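# Rotate rusty steel cup half a turn under dial indicator

## Task

Rotate the rusty steel cup that sits beneath the dial indicator by 180 degrees on its fixture. It must still be turned that way after the robot has let go.

## Robot and tools

Robot: two arms on a table. left_arm carries a five-finger left hand and right_arm a right hand. The bases sit in the scene frame at left_arm (-0.023, +0.279, +0.043) m and right_arm (-0.028, -0.249, +0.011) m, both turned almost not at all about z. A post stands behind the arms. Loose objects may get nudged now and then.

Frames: the scene frame has its origin at table-top height midway between the arms, +x out over the table, +z up, and left_arm on the +y side. Each arm reports its hand in its own base frame. Offsets in a call use the axes of that arm's current Hand target. The hand point sits 0.05 m in front of the palm and 0.15 m from the wrist face along the fingers. Its +z runs along straight fingers, +y points out of the palm, and +x runs across the palm away from the thumb on the right hand but toward the thumb on the left hand. Straight fingertips reach 0.06 to 0.07 m past the point along +z, with finger centrelines 0.06 m behind it (-y). A wrist bracket on the little-finger side can strike things.

Row layout: every row has 28 numbers in [-1, 1], covering both arms even if one is idle. In order: left dx, dy, dz, rx, ry, rz, then left thumb_turn, thumb_bend, index, middle, ring, little, force_limit, speed; then the same 14 for the right arm.

Pose numbers are offsets, not poses. They count from the arm's Hand target as it stood when the action or call began, along that target's own axes. 1.0 equals 0.6 m or 180 degrees. rx, ry, rz form one rotation vector. Every row within an action counts from that same start, and sending an offset again moves the arm further. Six zeros asks nothing new of an arm. The controller limits the commanded turn to 40 degrees from the measured orientation each step.

Hand numbers are absolute targets: -1 open (thumb_turn -1 is beside the palm, +1 in front of it), +1 closed. force_limit maps -1 to about 0 N and +1 to 10 N (15 N for the two thumb motors). speed rises from nearly 0 at -1 to full at +0.48 and above; a full finger stroke at full speed takes 0.49 s. For a soft grip use speed -0.94 or lower. No value means unchanged: to keep a hand as it is, resend the eight numbers of its last executed row, or if none yet, its hand_measured six plus hand_force_limit and hand_speed. With thumb in front, the hand wraps objects about 0.035 to 0.065 m thick, handles down to about 0.025 m, and can pinch light things up to about 0.08 m between thumb tip and index pad. To tighten, raise force_limit and send a more closed target than hand_measured; to loosen, send a more open one.

Tools:
- execute_actions: actions is a list of actions; each action is up to 15 rows at 1/30 s per row, and a short action repeats its last row up to step 15. cameras optionally names cameras (["all"], [] or names); images come by default only when actions is empty.
- move: target is one 28-number row or a list of up to 15 rows, each offset counted from the same starting Hand targets. speed in m/s, 0.002 to 4.3, default 0.25 (turns at up to twice that in rad/s), one value or one per target. blend in m rounds corners of a list; 0 stops at each point. blocking=false returns after about 0.5 s while the move continues. Paths are straight, capped at 10 s, and avoid nothing. Faster moves hit harder and overshoot more.
- wait: seconds 0 to 3600; lets the scene run.
- stop: brakes a running move.
- zoom_image: camera (cam_high, cam_left_wrist, cam_right_wrist) and region [x0, y0, x1, y1] in pixels, at most 504 by 504.
- show_instructions: shows reference pages.
- finished_scene: ends the scene for good (scene 1).

Results: end_effector_position in metres and end_effector_quat_wxyz in the arm's base frame; Hand target, the last commanded pose that the next offset builds on; joint positions, velocities and torques; hand_measured, hand_stopped_by (moving, target, force, stalled, fault) and hand_load_n (positive when something pushes a finger open; near 0 after a lost grip), all six values in row order. move adds a move: line such as done, off_target, moving, held or fault, plus limits=paced or limits=held. Arms often rest 1 to 3 cm, sometimes 5 cm, below the command from friction and weight, which is not a sign of contact; send the missing distance as a new offset. To end a push, command back past the hand point.

Cameras: cam_high (fixed, scene frame) and the two wrist cameras, all 672x504.

Avoid: dropping or releasing moving parts, slamming or hard pushing, striking fixed or heavy objects, the two hands or arms pressing on each other, closing one hand on the other, and anything leaving the table. Long holds, stretched arms or pushing toward unreachable poses heat motors: a MOTOR HOT line appears at 85 °C, and at 100 °C the arm drops for 30 to 60 s. Joint ranges (rad): waist -2.880 to 2.880, shoulder 0.000 to 3.142, elbow 0.000 to 3.019, wrist pitch -1.693 to 1.571, wrist yaw -1.571 to 1.571, wrist roll -2.094 to 2.094.

Each tool is called as name(argument=value, ...), one argument or row to a line, values as JSON.

Reference images:

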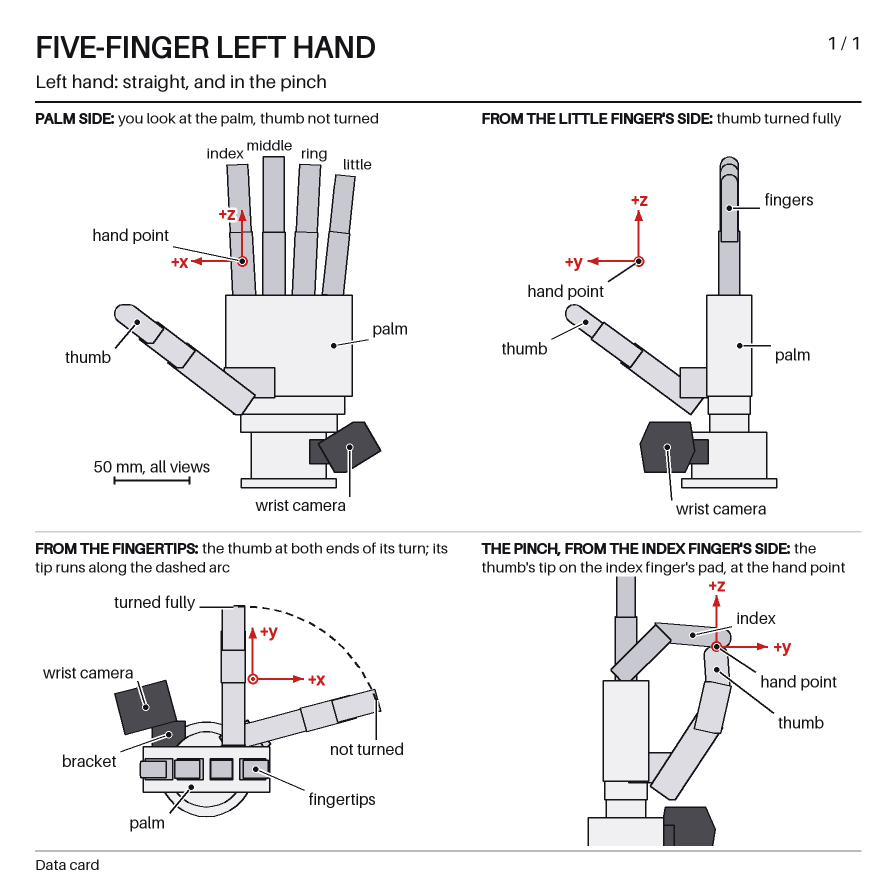

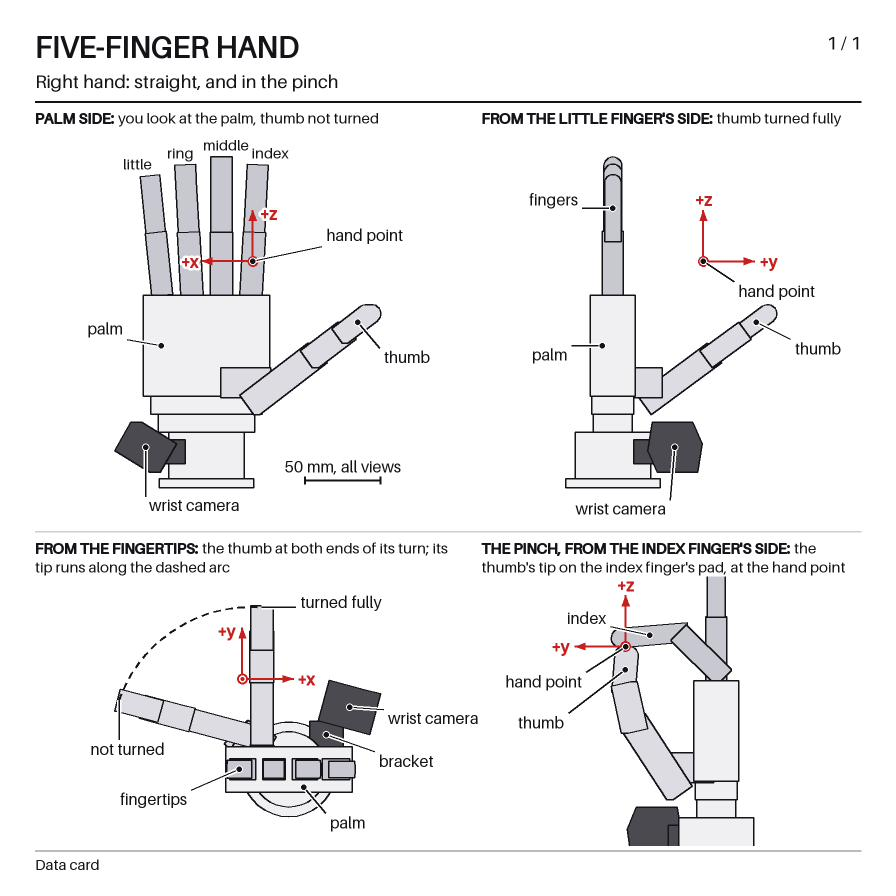

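## Session

execute_actions(
  actions=[],
)

Scene clock: 0.00 s.
left_arm: end_effector_position=(+0.3586, +0.0542, +0.2210) hand_measured=(-1.000, -1.000, -1.000, -1.000, -1.000, -1.000) hand_load_n=(+0.0, +0.0, +0.0, +0.0, +0.0, +0.0) hand_stopped_by=(target, target, target, target, target, target) hand_force_limit=0.00 hand_speed=-0.80 end_effector_quat_wxyz=(-0.390, +0.639, -0.323, +0.579) | right_arm: end_effector_position=(+0.3069, +0.3853, +0.3904) hand_measured=(-1.000, -1.000, -1.000, -1.000, -1.000, -1.000) hand_load_n=(+0.0, +0.5, +0.0, +0.0, +0.0, -0.5) hand_stopped_by=(target, target, target, target, target, target) hand_force_limit=0.00 hand_speed=-0.80 end_effector_quat_wxyz=(+0.665, -0.632, -0.146, -0.370)
Joint positions: left_arm=[0.497 0.615 0.243 0.345 0.372 -0.501] | right_arm=[0.699 0.949 0.771 0.368 -0.582 -0.629]
Joint velocities: within noise
Joint torques (N m): no reading
Heat: left arm: hottest wrist yaw 30 °C; right arm: hottest elbow 33 °C.
Hand target: left_arm +0.3613, +0.0558, +0.2318; -0.395, +0.632, -0.322, +0.583 | right_arm +0.3084, +0.3865, +0.4054; +0.669, -0.623, -0.149, -0.378

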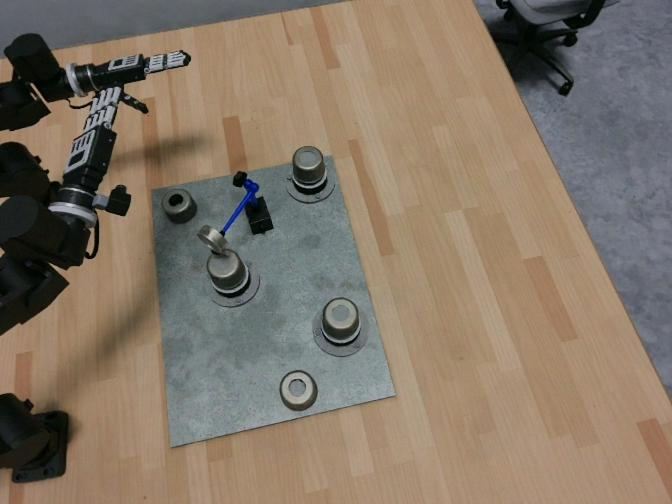

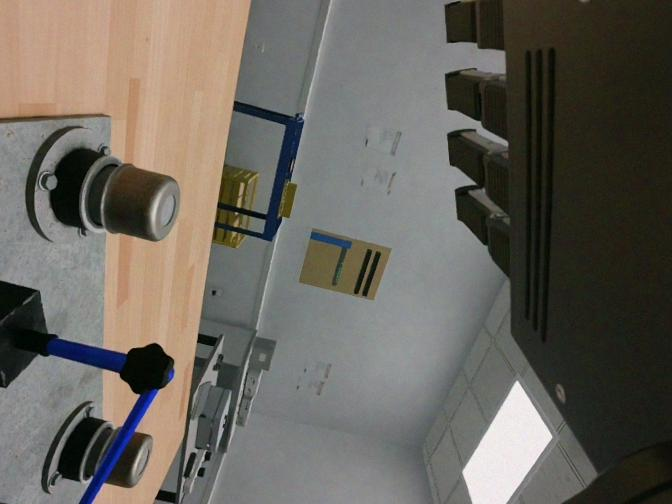

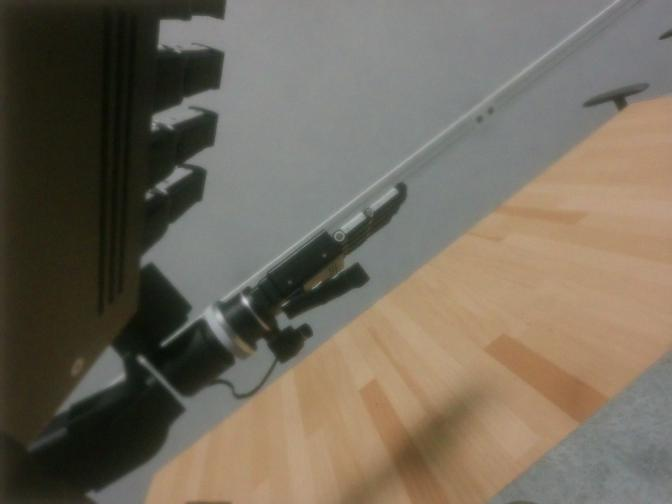

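zoom_image(
  camera="cam_high",
  region=[150, 140, 290, 320],
)

zoom_image(
  camera="cam_high",
  region=[260, 140, 400, 420],
)

zoom_image(
  camera="cam_left_wrist",
  region=[0, 100, 220, 504],
)

Scaled by 2.800 from the camera's image (finer frame: 960x720).

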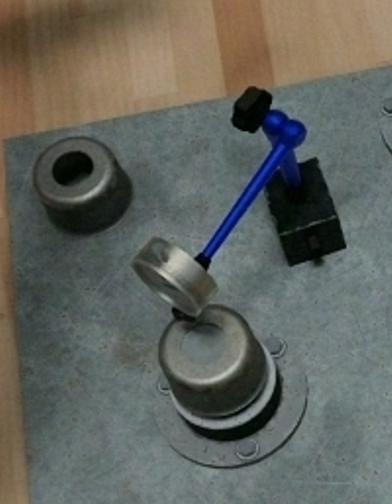

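Scaled by 1.800 from the camera's image (finer frame: 960x720).

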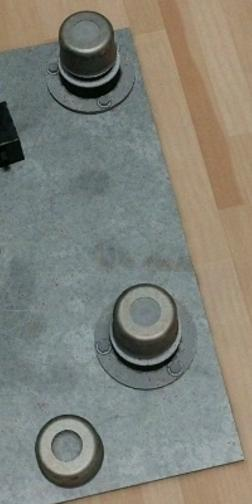

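Scaled by 1.248 from the camera's image (finer frame: 960x720).

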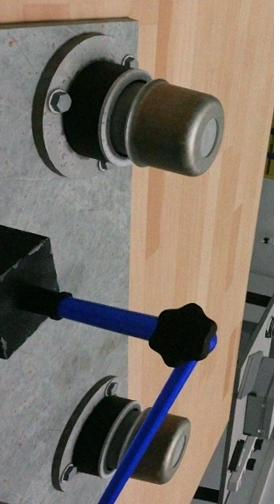

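move(
  target=[
    [0,0,0,0,0,0,-1,-1,-1,-1,-1,-1,0,-0.8,0.1157,0.0142,-0.3748,-0.279,0.325,0.697,-1,-1,-1,-1,-1,-1,0,-0.8],
    [0,0,0,0,0,0,-1,-1,-1,-1,-1,-1,0,-0.8,-0.0703,0.2142,-0.4245,-0.279,0.325,0.697,-1,-1,-1,-1,-1,-1,0,-0.8],
  ],
  cameras=["all"],
)

Scene clock: 114.43 s.
left_arm: end_effector_position=(+0.3586, +0.0542, +0.2210) hand_measured=(-1.000, -1.000, -1.000, -1.000, -1.000, -1.000) hand_load_n=(+0.0, +0.0, +0.0, +0.0, +0.0, +0.0) hand_stopped_by=(target, target, target, target, target, target) hand_force_limit=0.00 hand_speed=-0.80 end_effector_quat_wxyz=(-0.390, +0.639, -0.323, +0.579) | right_arm: end_effector_position=(+0.2954, +0.1527, +0.2329) hand_measured=(-1.000, -1.000, -1.000, -1.000, -1.000, -1.000) hand_load_n=(+0.0, +0.0, +0.0, +0.0, +0.0, +0.0) hand_stopped_by=(target, target, target, target, target, target) hand_force_limit=0.00 hand_speed=-0.80 end_effector_quat_wxyz=(+0.341, -0.379, +0.846, +0.157)
Joint positions: left_arm=[0.497 0.615 0.243 0.345 0.372 -0.501] | right_arm=[-0.021 0.836 0.721 -0.9 -0.562 0.873]
Joint torques (N m): left_arm=[0.62 1.26 9.48 1.91 -0.01 -0.09] | right_arm=[0.21 -2.43 9.99 1.77 -0.47 0.12]
Heat: left arm: hottest elbow 33 °C; right arm: hottest elbow 43 °C.
Hand target: left_arm +0.3613, +0.0558, +0.2318; -0.395, +0.632, -0.322, +0.583 | right_arm +0.3000, +0.1513, +0.2389; +0.350, -0.372, +0.846, +0.154
Off the commanded pose: left_arm 0.011 m, 1 deg | right_arm 0.008 m, 1 deg.
move: done
cam_right_wrist: T_world_to_cam=[[-0.868, 0.46417, -0.17644, 0.22005], [0.02014, 0.38793, 0.92147, -0.26943], [0.49616, 0.79628, -0.34607, -0.07166]] pos_world=[0.23198, 0.05944, 0.2623]

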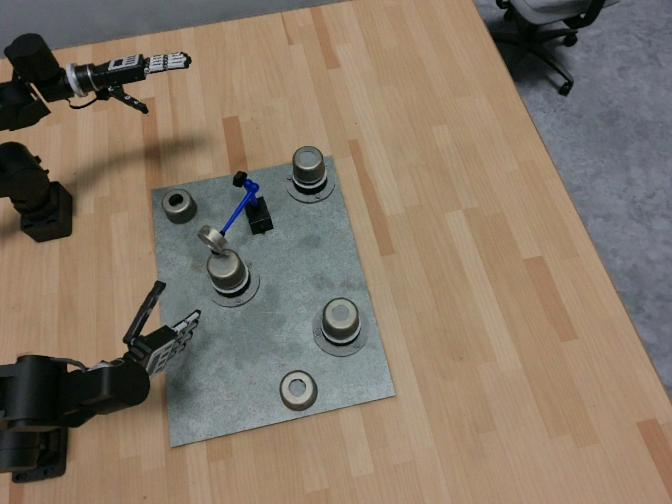

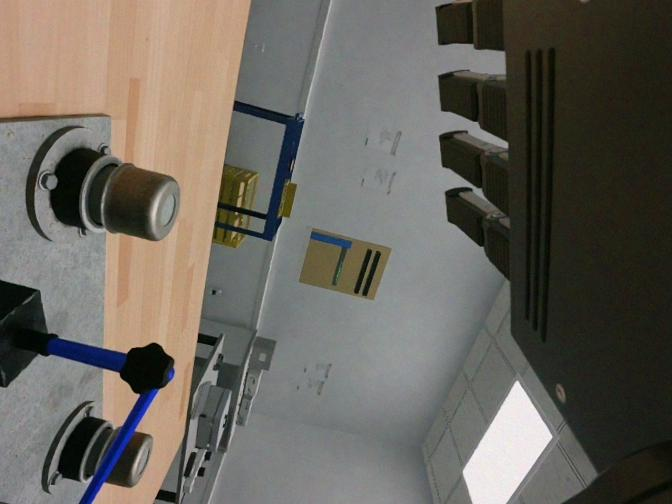

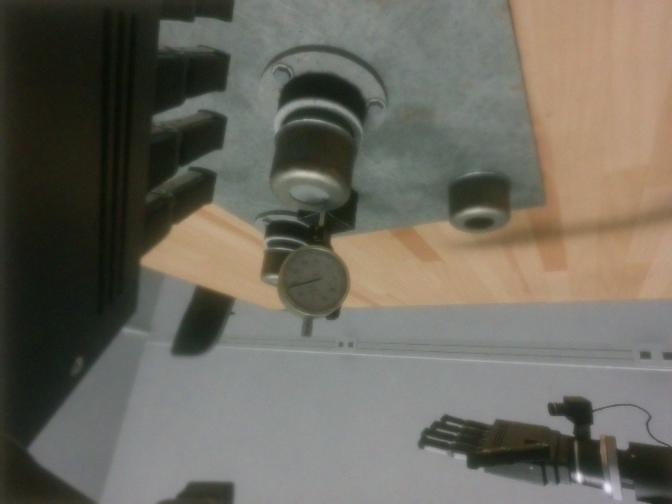

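zoom_image(
  camera="cam_right_wrist",
  region=[230, 30, 410, 360],
)

zoom_image(
  camera="cam_high",
  region=[180, 210, 280, 320],
)

Scaled by 1.527 from the camera's image (finer frame: 960x720).

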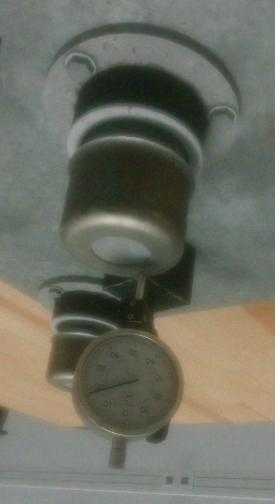

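Scaled by 4.582 from the camera's image (finer frame: 960x720).

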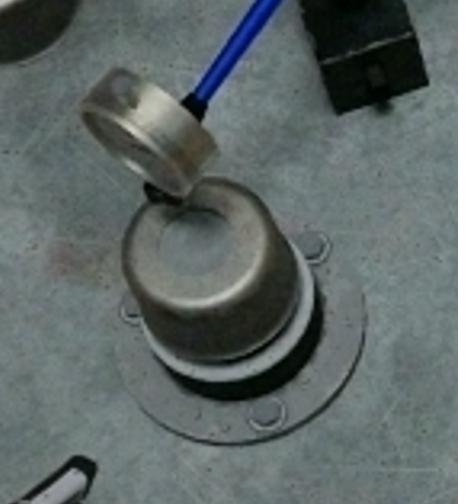

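move(
  target=[0.077,0.170,-0.1123,-0.2386,0.1899,0.0858,-1,-1,-1,-1,-1,-1,0,-0.8,0,0,0,0,0,0,-1,-1,-1,-1,-1,-1,0,-0.8],
  cameras=["all"],
)

Scene clock: 196.83 s.
left_arm: end_effector_position=(+0.2948, -0.0445, +0.1521) hand_measured=(-1.000, -1.000, -1.000, -1.000, -1.000, -1.000) hand_load_n=(+0.0, +0.0, -0.5, +0.0, +0.0, +0.0) hand_stopped_by=(target, target, target, target, target, target) hand_force_limit=0.00 hand_speed=-0.80 end_effector_quat_wxyz=(+0.093, -0.503, +0.680, -0.525) | right_arm: end_effector_position=(+0.2954, +0.1527, +0.2329) hand_measured=(-1.000, -1.000, -1.000, -1.000, -1.000, -1.000) hand_load_n=(+0.0, -0.5, +0.0, +0.0, +0.0, +0.0) hand_stopped_by=(target, target, target, target, target, target) hand_force_limit=0.00 hand_speed=-0.80 end_effector_quat_wxyz=(+0.341, -0.379, +0.846, +0.157)
Joint positions: left_arm=[0.446 0.904 0.532 -0.557 1.003 0.383] | right_arm=[-0.021 0.836 0.721 -0.9 -0.562 0.873]
Joint torques (N m): left_arm=[0.09 -0.5 10.59 0.58 0.57 0.05] | right_arm=[0.38 -2.55 9.98 1.78 -0.47 0.13]
Heat: left arm: hottest elbow 34 °C; right arm: hottest elbow 42 °C.
Hand target: left_arm +0.3052, -0.0415, +0.1652; +0.103, -0.489, +0.688, -0.526 | right_arm +0.3000, +0.1513, +0.2389; +0.350, -0.372, +0.846, +0.154
Off the commanded pose: left_arm 0.017 m, 2 deg | right_arm 0.008 m, 1 deg.
move: off_target (left_arm)
cam_left_wrist: T_world_to_cam=[[0.48003, -0.12749, 0.86794, -0.27735], [-0.81374, -0.43431, 0.38627, 0.17554], [0.32771, -0.8917, -0.31222, 0.02957]] pos_world=[0.26629, 0.06724, 0.18216]
cam_right_wrist: T_world_to_cam=[[-0.868, 0.46417, -0.17644, 0.22005], [0.02014, 0.38793, 0.92147, -0.26943], [0.49616, 0.79628, -0.34607, -0.07166]] pos_world=[0.23198, 0.05944, 0.2623]

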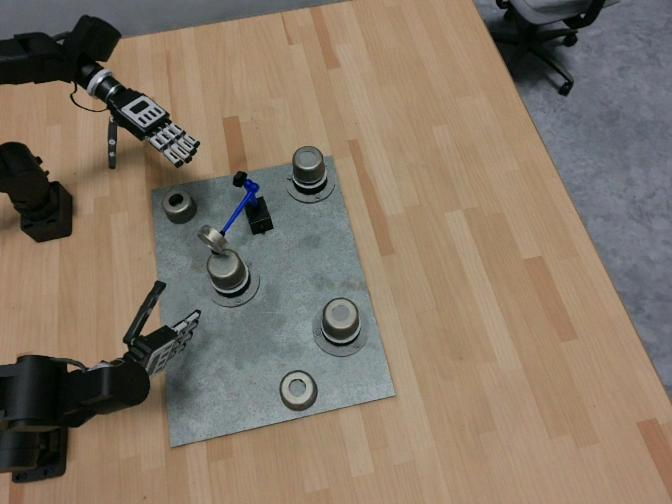

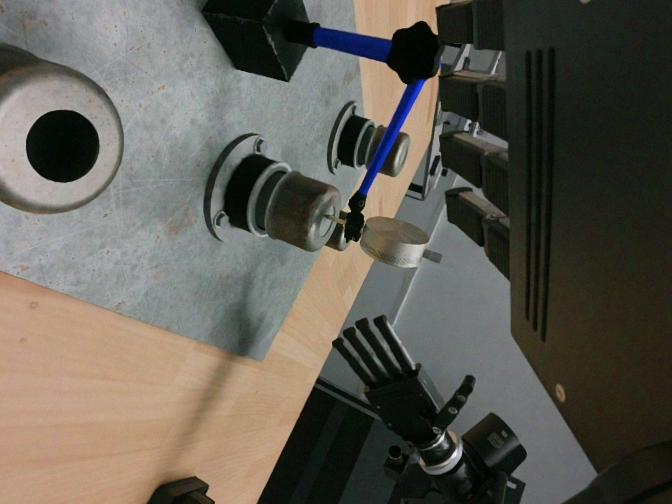

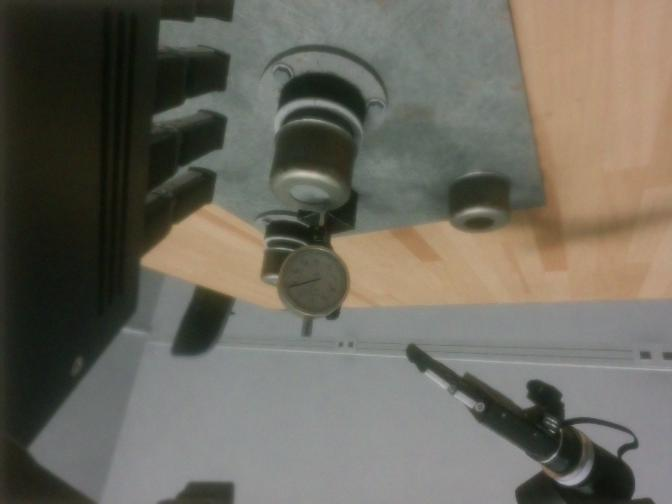

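zoom_image(
  camera="cam_left_wrist",
  region=[195, 120, 445, 280],
)

Scaled by 2.016 from the camera's image (finer frame: 960x720).

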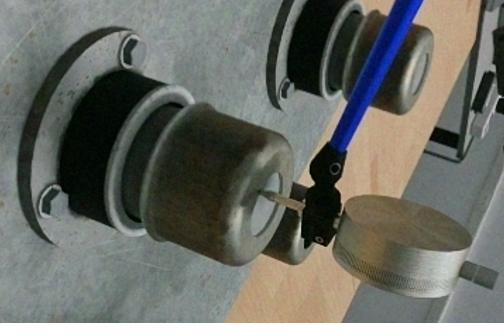

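move(
  target=[0,0,0,0,0,0,-1,-1,-1,-1,-1,-1,0,-0.8,0.0785,0.1608,0.2112,0.2125,-0.1316,0.1353,1,-1,-1,-1,-1,-1,0,-0.2],
  cameras=["all"],
)

Scene clock: 305.37 s.
left_arm: end_effector_position=(+0.2948, -0.0445, +0.1521) hand_measured=(-1.000, -1.000, -1.000, -1.000, -1.000, -1.000) hand_load_n=(+0.0, +0.0, +0.0, +0.0, +0.0, +0.0) hand_stopped_by=(target, target, target, target, target, target) hand_force_limit=0.00 hand_speed=-0.80 end_effector_quat_wxyz=(+0.093, -0.503, +0.680, -0.525) | right_arm: end_effector_position=(+0.2694, +0.2563, +0.1164) hand_measured=(+1.000, -1.000, -1.000, -1.000, -1.000, -1.000) hand_load_n=(+0.0, +0.0, +0.0, +0.0, +0.0, +0.0) hand_stopped_by=(target, target, target, target, target, target) hand_force_limit=0.00 hand_speed=-0.20 end_effector_quat_wxyz=(+0.588, -0.050, +0.807, +0.014)
Joint positions: left_arm=[0.446 0.904 0.532 -0.557 1.003 0.384] | right_arm=[1.143 1.095 0.157 0.354 0.976 2.034]
Joint torques (N m): left_arm=[-0.09 -0.44 10.52 0.54 0.58 0.04] | right_arm=[1.32 -1.26 5.89 2.25 0.43 0.16]
Heat: left arm: hottest elbow 41 °C; right arm: hottest elbow 42 °C.
Hand target: left_arm +0.3052, -0.0415, +0.1652; +0.103, -0.489, +0.688, -0.526 | right_arm +0.2669, +0.2578, +0.1159; +0.574, -0.018, +0.819, +0.012
Off the commanded pose: left_arm 0.017 m, 2 deg | right_arm 0.003 m, 4 deg.
joint sent to its limit (right arm) — joint 6 (wrist roll), upper limit. The joint targets are off in orientation, not in position.
move: off_target (right_arm)
cam_left_wrist: T_world_to_cam=[[0.47954, -0.12808, 0.86812, -0.27721], [-0.81407, -0.43429, 0.38561, 0.17578], [0.32762, -0.89162, -0.31253, 0.02973]] pos_world=[0.26629, 0.06735, 0.18216]
cam_right_wrist: T_world_to_cam=[[-0.20838, 0.92957, -0.30408, -0.15333], [-0.18928, 0.2667, 0.94501, -0.11701], [0.95956, 0.25448, 0.12038, -0.22185]] pos_world=[0.15878, 0.23019, 0.09066]

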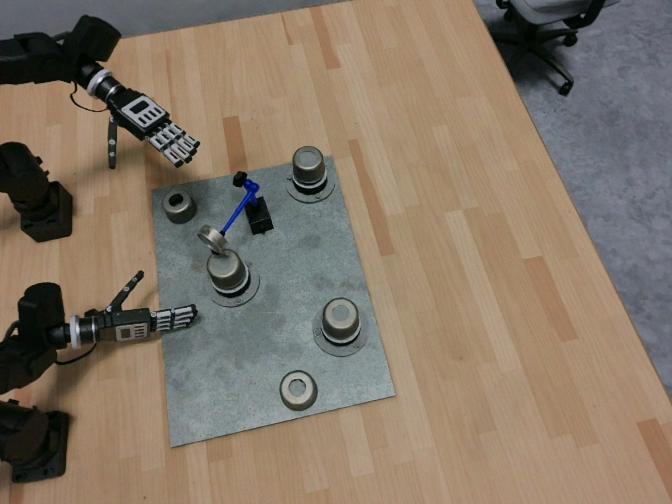

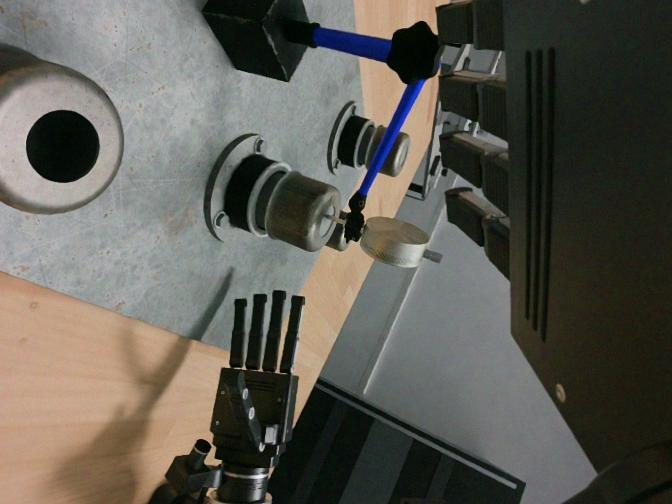

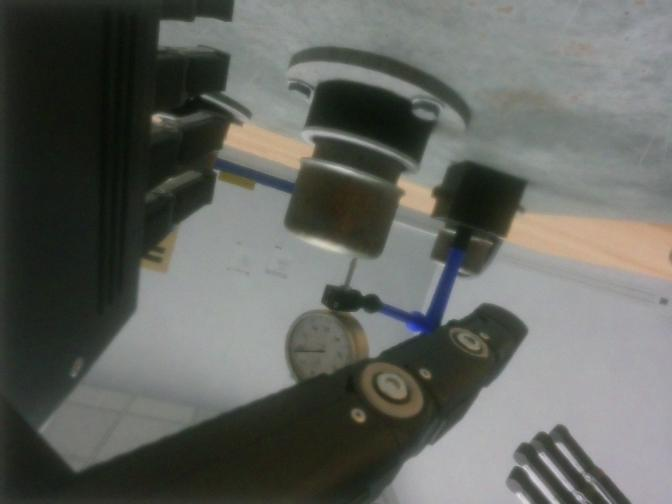

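zoom_image(
  camera="cam_high",
  region=[60, 230, 260, 380],
)

zoom_image(
  camera="cam_left_wrist",
  region=[160, 120, 460, 500],
)

zoom_image(
  camera="cam_right_wrist",
  region=[260, 30, 480, 290],
)

Scaled by 2.520 from the camera's image (finer frame: 960x720).

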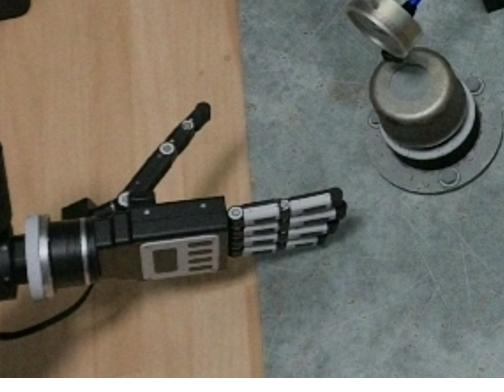

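Scaled by 1.326 from the camera's image (finer frame: 960x720).

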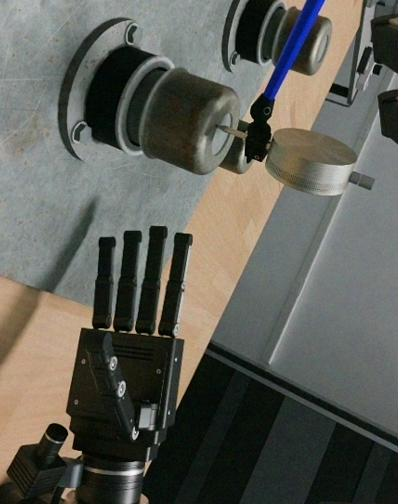

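Scaled by 1.938 from the camera's image (finer frame: 960x720).

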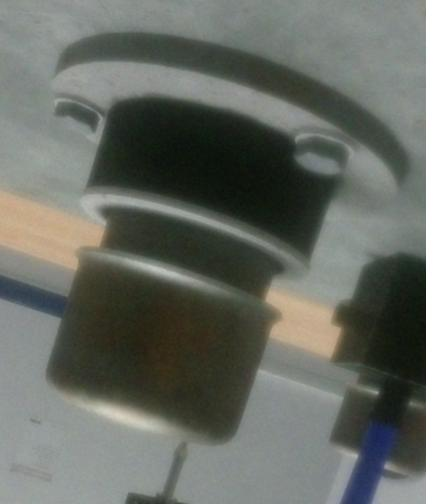

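move(
  target=[0,0,0,0,0,0,-1,-1,-1,-1,-1,-1,0,-0.8,-0.0208,-0.0367,0.0518,-0.1044,0,-0.038,1,-1,-1,-1,-1,-1,0,-0.2],
  cameras=["all"],
)

zoom_image(
  camera="cam_high",
  region=[60, 230, 260, 380],
)

zoom_image(
  camera="cam_left_wrist",
  region=[160, 120, 460, 420],
)

Scene clock: 361.80 s.
left_arm: end_effector_position=(+0.2948, -0.0445, +0.1521) hand_measured=(-1.000, -1.000, -1.000, -1.000, -1.000, -1.000) hand_load_n=(+0.0, +0.0, +0.0, +0.0, +0.0, +0.0) hand_stopped_by=(target, target, target, target, target, target) hand_force_limit=0.00 hand_speed=-0.80 end_effector_quat_wxyz=(+0.093, -0.503, +0.680, -0.525) | right_arm: end_effector_position=(+0.2991, +0.2382, +0.1161) hand_measured=(+1.000, -1.000, -1.000, -1.000, -1.000, -1.000) hand_load_n=(+0.0, -0.5, +0.0, +0.0, +0.0, +0.0) hand_stopped_by=(target, target, target, target, target, target) hand_force_limit=0.00 hand_speed=-0.20 end_effector_quat_wxyz=(+0.558, -0.158, +0.806, +0.115)
Joint positions: left_arm=[0.446 0.904 0.532 -0.557 1.003 0.384] | right_arm=[0.647 1.038 0.092 0.578 0.233 1.67]
Joint torques (N m): left_arm=[-0.03 -0.56 10.58 0.5 0.58 0.06] | right_arm=[0.15 -0.67 6.67 2.76 -0.06 -0.11]
Heat: left arm: hottest elbow 42 °C; right arm: hottest elbow 41 °C.
Hand target: left_arm +0.3052, -0.0415, +0.1652; +0.103, -0.489, +0.688, -0.526 | right_arm +0.3013, +0.2373, +0.1171; +0.563, -0.160, +0.803, +0.112
Off the commanded pose: left_arm 0.017 m, 2 deg | right_arm 0.003 m, 1 deg.
move: done
cam_left_wrist: T_world_to_cam=[[0.47954, -0.12808, 0.86812, -0.27721], [-0.81407, -0.43429, 0.38561, 0.17578], [0.32762, -0.89162, -0.31253, 0.02973]] pos_world=[0.26629, 0.06735, 0.18216]
cam_right_wrist: T_world_to_cam=[[-0.48587, 0.83589, -0.25538, -0.03077], [-0.20417, 0.17556, 0.96306, -0.08231], [0.84985, 0.52006, 0.08536, -0.2721]] pos_world=[0.19949, 0.18168, 0.09464]

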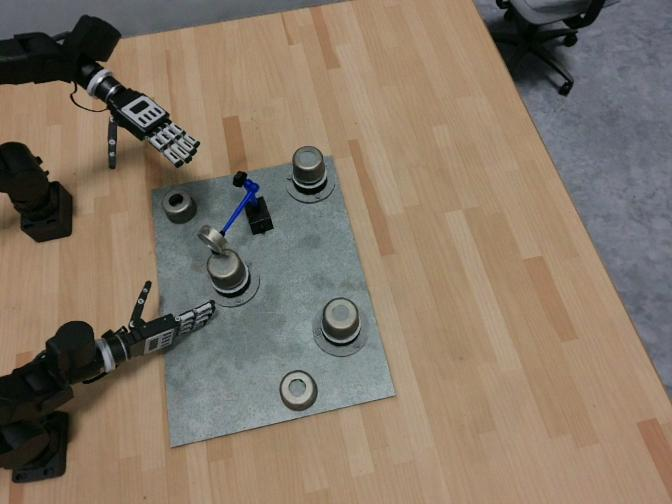

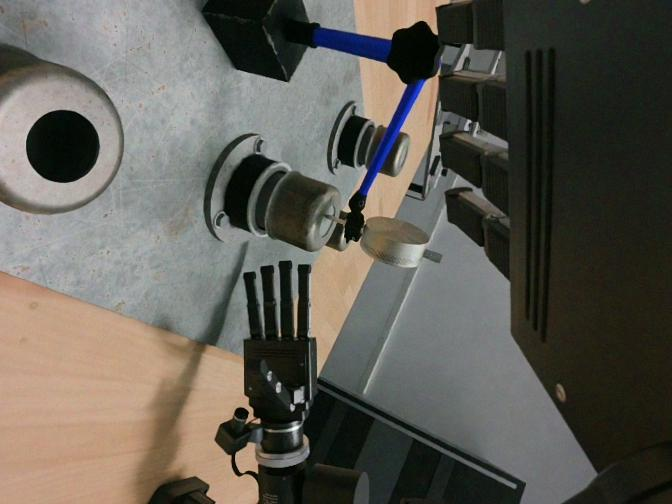

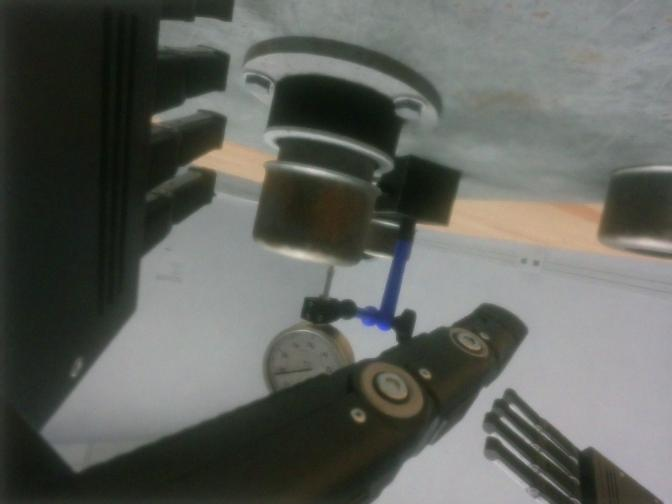

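Scaled by 2.520 from the camera's image (finer frame: 960x720).

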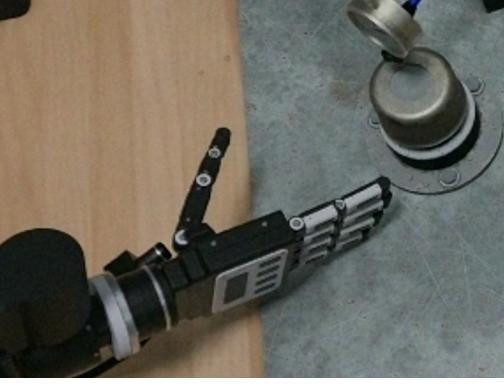

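Scaled by 1.680 from the camera's image (finer frame: 960x720).

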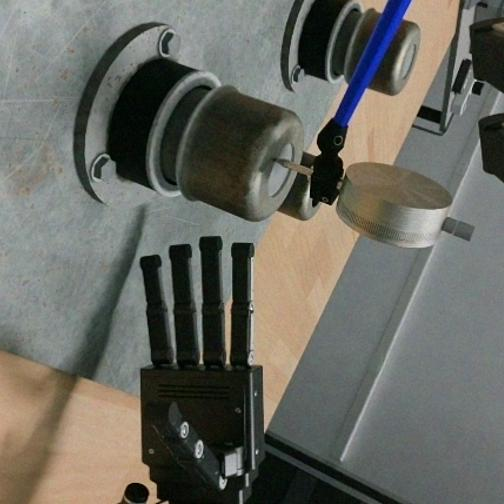

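zoom_image(
  camera="cam_right_wrist",
  region=[230, 20, 460, 290],
)

Scaled by 1.867 from the camera's image (finer frame: 960x720).

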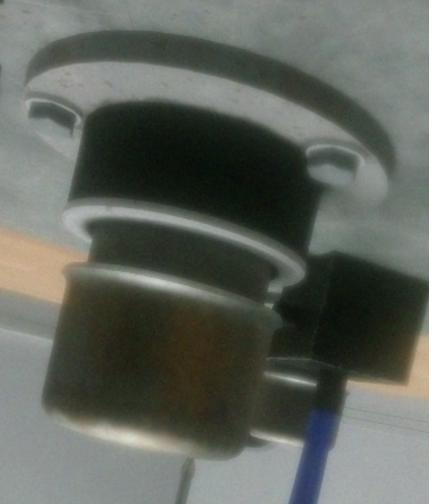

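move(
  target=[0,0,0,0,0,0,-1,-1,-1,-1,-1,-1,0,-0.8,-0.0342,0,0.094,0,0,0,1,-1,-1,-1,-1,-1,0,-0.2],
  cameras=["all"],
  speed=0.08,
)

zoom_image(
  camera="cam_high",
  region=[100, 210, 280, 345],
)

zoom_image(
  camera="cam_left_wrist",
  region=[180, 120, 400, 400],
)

Scene clock: 390.10 s.
left_arm: end_effector_position=(+0.2948, -0.0445, +0.1521) hand_measured=(-1.000, -1.000, -1.000, -1.000, -1.000, -1.000) hand_load_n=(+0.0, +0.0, +0.0, +0.0, +0.0, -0.5) hand_stopped_by=(target, target, target, target, target, target) hand_force_limit=0.00 hand_speed=-0.80 end_effector_quat_wxyz=(+0.093, -0.503, +0.680, -0.525) | right_arm: end_effector_position=(+0.3467, +0.2567, +0.1081) hand_measured=(+1.000, -1.000, -1.000, -1.000, -1.000, -1.000) hand_load_n=(+0.0, +0.0, +0.0, +0.0, +0.0, +0.0) hand_stopped_by=(target, target, target, target, target, target) hand_force_limit=0.00 hand_speed=-0.20 end_effector_quat_wxyz=(+0.552, -0.160, +0.811, +0.113)
Joint positions: left_arm=[0.446 0.904 0.532 -0.557 1.003 0.384] | right_arm=[0.586 1.28 0.211 0.688 0.176 1.648]
Joint torques (N m): left_arm=[0.09 -0.56 10.58 0.55 0.6 0.05] | right_arm=[0.09 -2.96 7.58 2.63 -0.08 -0.12]
Heat: left arm: hottest elbow 42 °C; right arm: hottest elbow 40 °C.
Hand target: left_arm +0.3052, -0.0415, +0.1652; +0.103, -0.489, +0.688, -0.526 | right_arm +0.3567, +0.2603, +0.1170; +0.563, -0.160, +0.803, +0.112
Off the commanded pose: left_arm 0.017 m, 2 deg | right_arm 0.014 m, 2 deg.
move: off_target (right_arm)
cam_left_wrist: T_world_to_cam=[[0.47954, -0.12808, 0.86812, -0.27721], [-0.81407, -0.43429, 0.38561, 0.17578], [0.32762, -0.89162, -0.31253, 0.02973]] pos_world=[0.26629, 0.06735, 0.18216]
cam_right_wrist: T_world_to_cam=[[-0.48979, 0.83336, -0.25614, -0.02294], [-0.18971, 0.18488, 0.96428, -0.07561], [0.85095, 0.52089, 0.06755, -0.32018]] pos_world=[0.24688, 0.19987, 0.08866]

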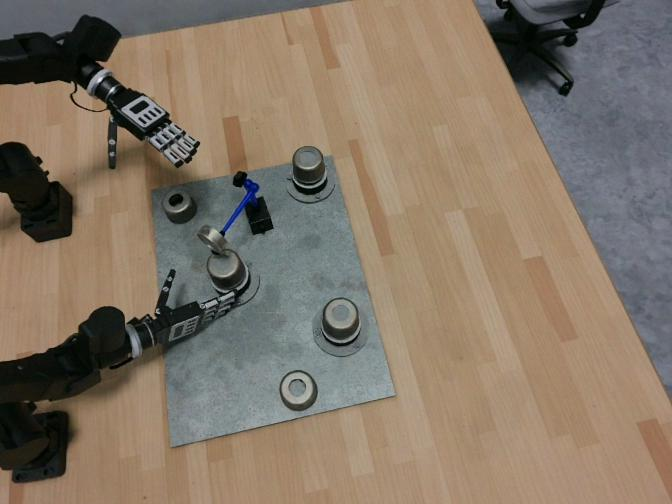

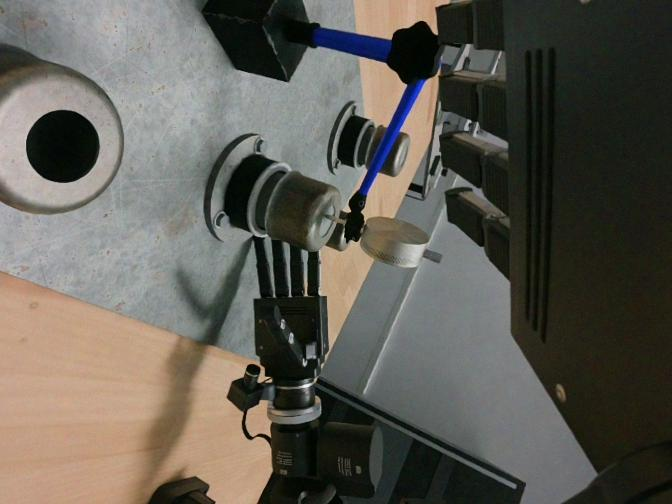

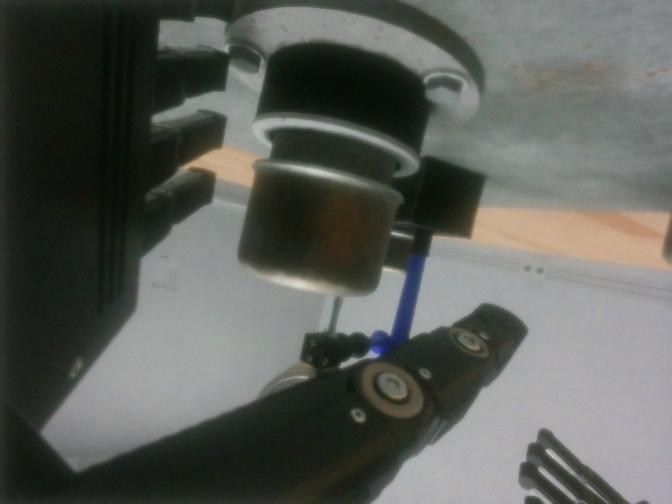

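Scaled by 2.800 from the camera's image (finer frame: 960x720).

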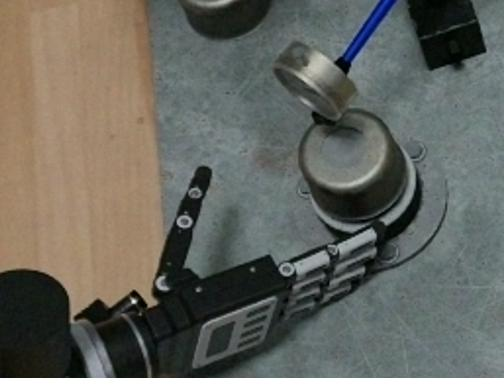

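Scaled by 1.800 from the camera's image (finer frame: 960x720).

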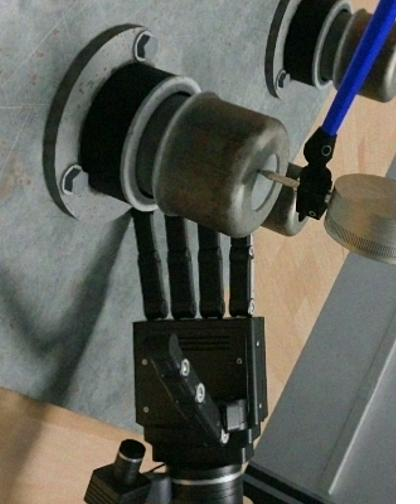

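move(
  target=[0,0,0,0,0,0,-1,-1,-1,-1,-1,-1,0,-0.8,-0.0292,0,0.0657,0,0,0,1,-1,-1,-1,-1,-1,0,-0.2],
  cameras=["all"],
  speed=0.06,
)

zoom_image(
  camera="cam_high",
  region=[120, 200, 290, 330],
)

zoom_image(
  camera="cam_left_wrist",
  region=[180, 120, 400, 400],
)

Scene clock: 404.83 s.
left_arm: end_effector_position=(+0.2948, -0.0445, +0.1521) hand_measured=(-1.000, -1.000, -1.000, -1.000, -1.000, -1.000) hand_load_n=(+0.0, +0.0, +0.0, +0.0, +0.0, +0.0) hand_stopped_by=(target, target, target, target, target, target) hand_force_limit=0.00 hand_speed=-0.80 end_effector_quat_wxyz=(+0.093, -0.503, +0.680, -0.525) | right_arm: end_effector_position=(+0.3865, +0.2677, +0.1084) hand_measured=(+1.000, -1.000, -1.000, -1.000, -1.000, -1.000) hand_load_n=(+0.0, +0.0, +0.0, +0.5, +0.0, +0.0) hand_stopped_by=(target, target, target, target, target, target) hand_force_limit=0.00 hand_speed=-0.20 end_effector_quat_wxyz=(+0.551, -0.157, +0.813, +0.105)
Joint positions: left_arm=[0.446 0.904 0.532 -0.557 1.003 0.384] | right_arm=[0.549 1.386 0.313 0.689 0.158 1.631]
Joint torques (N m): left_arm=[-0.15 -0.5 10.58 0.54 0.56 0.06] | right_arm=[0.79 -4.48 8.25 2.51 -0.39 -0.05]
Heat: left arm: hottest elbow 42 °C; right arm: hottest elbow 39 °C.
Hand target: left_arm +0.3052, -0.0415, +0.1652; +0.103, -0.489, +0.688, -0.526 | right_arm +0.3964, +0.2768, +0.1198; +0.562, -0.160, +0.803, +0.112
Off the commanded pose: left_arm 0.017 m, 2 deg | right_arm 0.018 m, 2 deg.
move: off_target (right_arm)
cam_left_wrist: T_world_to_cam=[[0.47954, -0.12808, 0.86812, -0.27721], [-0.81407, -0.43429, 0.38561, 0.17578], [0.32762, -0.89162, -0.31253, 0.02973]] pos_world=[0.26629, 0.06735, 0.18216]
cam_right_wrist: T_world_to_cam=[[-0.4788, 0.83723, -0.26419, -0.01694], [-0.18694, 0.19679, 0.96246, -0.07448], [0.85779, 0.51021, 0.06229, -0.35896]] pos_world=[0.28588, 0.21199, 0.08956]

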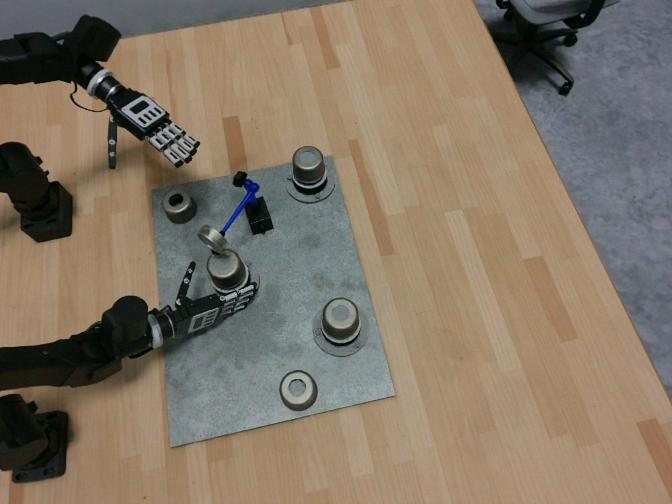

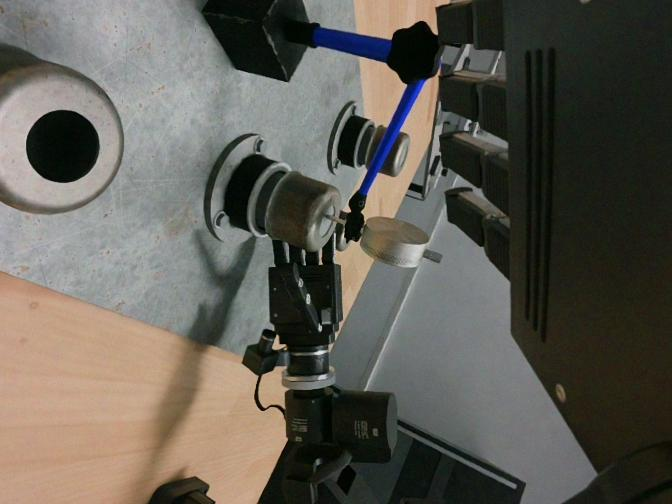

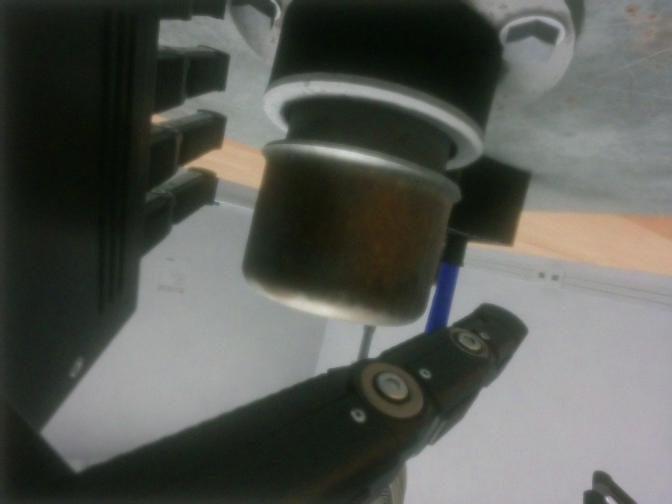

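Scaled by 2.965 from the camera's image (finer frame: 960x720).

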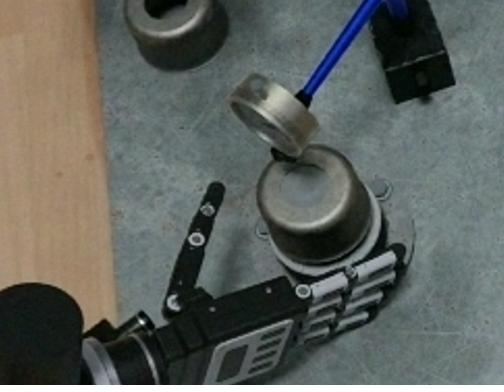

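Scaled by 1.800 from the camera's image (finer frame: 960x720).

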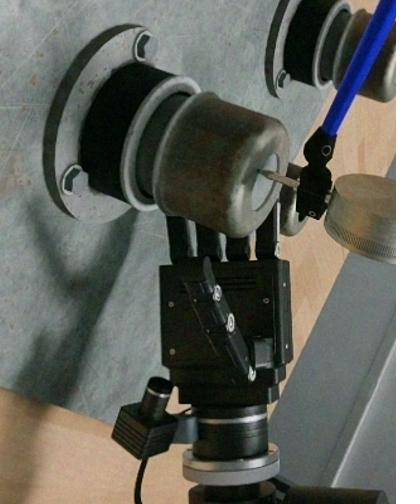

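execute_actions(
  actions=[
    [[0,0,0,0,0,0,-1,-1,-1,-1,-1,-1,0,-0.8,0,0,0,0,0,0,1,-0.1,-0.1,-0.1,-1,-1,-0.6,-0.92]],
  ],
)

wait(
  seconds=3,
  cameras=["all"],
)

Scene clock: 423.47 s.
left_arm: end_effector_position=(+0.2948, -0.0445, +0.1521) hand_measured=(-1.000, -1.000, -1.000, -1.000, -1.000, -1.000) hand_load_n=(+0.0, +0.0, +0.0, +0.0, +0.0, +0.0) hand_stopped_by=(target, target, target, target, target, target) hand_force_limit=0.00 hand_speed=-0.80 end_effector_quat_wxyz=(+0.093, -0.503, +0.680, -0.525) | right_arm: end_effector_position=(+0.3879, +0.2679, +0.1094) hand_measured=(+1.000, -0.606, -0.522, -0.620, -1.000, -1.000) hand_load_n=(+0.0, +0.0, +1.5, +0.0, +0.0, +0.0) hand_stopped_by=(target, moving, force, force, target, target) hand_force_limit=-0.60 hand_speed=-0.92 end_effector_quat_wxyz=(+0.552, -0.157, +0.812, +0.105)
Joint positions: left_arm=[0.446 0.904 0.532 -0.557 1.003 0.384] | right_arm=[0.548 1.387 0.317 0.689 0.157 1.63]
Joint torques (N m): left_arm=[-0.09 -0.44 10.55 0.57 0.57 0.05] | right_arm=[0.85 -4.6 7.97 2.45 -0.38 -0.05]
Heat: left arm: hottest elbow 42 °C; right arm: hottest elbow 40 °C.
Hand target: left_arm +0.3052, -0.0415, +0.1652; +0.103, -0.489, +0.688, -0.526 | right_arm +0.3965, +0.2768, +0.1200; +0.563, -0.160, +0.803, +0.112
Off the commanded pose: left_arm 0.017 m, 2 deg | right_arm 0.016 m, 2 deg.
not at rest: the robot was still moving 3 seconds after this call's last action.

Scene clock: 426.47 s.
left_arm: end_effector_position=(+0.2948, -0.0445, +0.1521) hand_measured=(-1.000, -1.000, -1.000, -1.000, -1.000, -1.000) hand_load_n=(+0.0, +0.0, +0.0, +0.0, +0.0, +0.0) hand_stopped_by=(target, target, target, target, target, target) hand_force_limit=0.00 hand_speed=-0.80 end_effector_quat_wxyz=(+0.093, -0.503, +0.680, -0.525) | right_arm: end_effector_position=(+0.3879, +0.2680, +0.1094) hand_measured=(+1.000, -0.474, -0.522, -0.620, -1.000, -1.000) hand_load_n=(-1.5, +2.5, +2.0, +0.0, +0.0, +0.0) hand_stopped_by=(target, force, force, force, target, target) hand_force_limit=-0.60 hand_speed=-0.92 end_effector_quat_wxyz=(+0.552, -0.157, +0.812, +0.105)
Joint positions: left_arm=[0.446 0.904 0.532 -0.557 1.003 0.384] | right_arm=[0.548 1.387 0.317 0.689 0.157 1.63]
Joint torques (N m): left_arm=[0.09 -0.62 10.56 0.51 0.58 0.05] | right_arm=[0.79 -4.66 7.95 2.5 -0.36 -0.03]
Heat: left arm: hottest elbow 42 °C; right arm: hottest elbow 40 °C.
Hand target: left_arm +0.3052, -0.0415, +0.1652; +0.103, -0.489, +0.688, -0.526 | right_arm +0.3965, +0.2768, +0.1200; +0.563, -0.160, +0.803, +0.112
Off the commanded pose: left_arm 0.017 m, 2 deg | right_arm 0.016 m, 2 deg.
wait: 3.00 s; at rest by 1.27 s
cam_left_wrist: T_world_to_cam=[[0.47954, -0.12808, 0.86812, -0.27721], [-0.81407, -0.43429, 0.38561, 0.17578], [0.32762, -0.89162, -0.31253, 0.02973]] pos_world=[0.26629, 0.06735, 0.18216]
cam_right_wrist: T_world_to_cam=[[-0.47819, 0.83739, -0.26479, -0.01658], [-0.18909, 0.19626, 0.96215, -0.07421], [0.85766, 0.51015, 0.06449, -0.36056]] pos_world=[0.28728, 0.21239, 0.09026]

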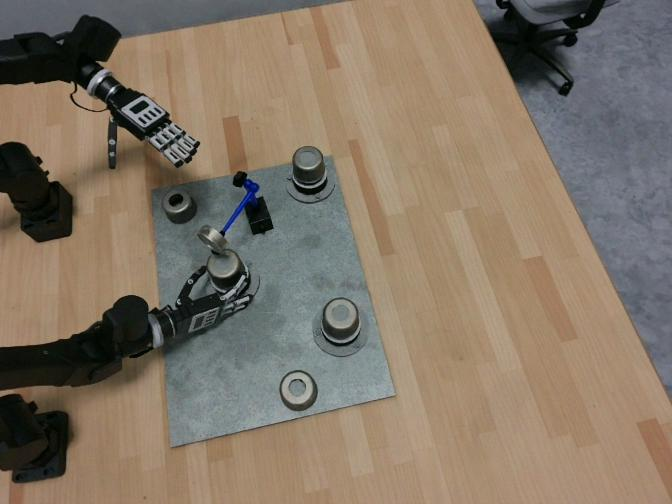

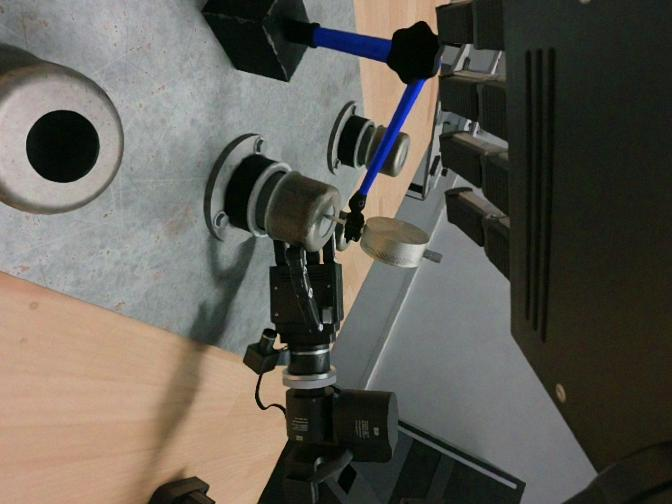

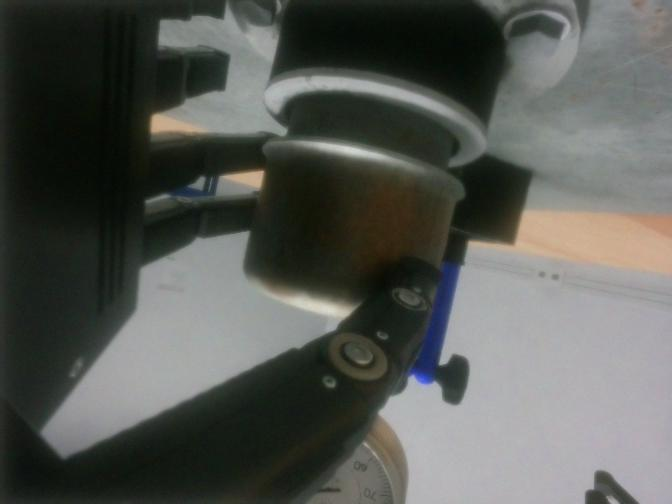

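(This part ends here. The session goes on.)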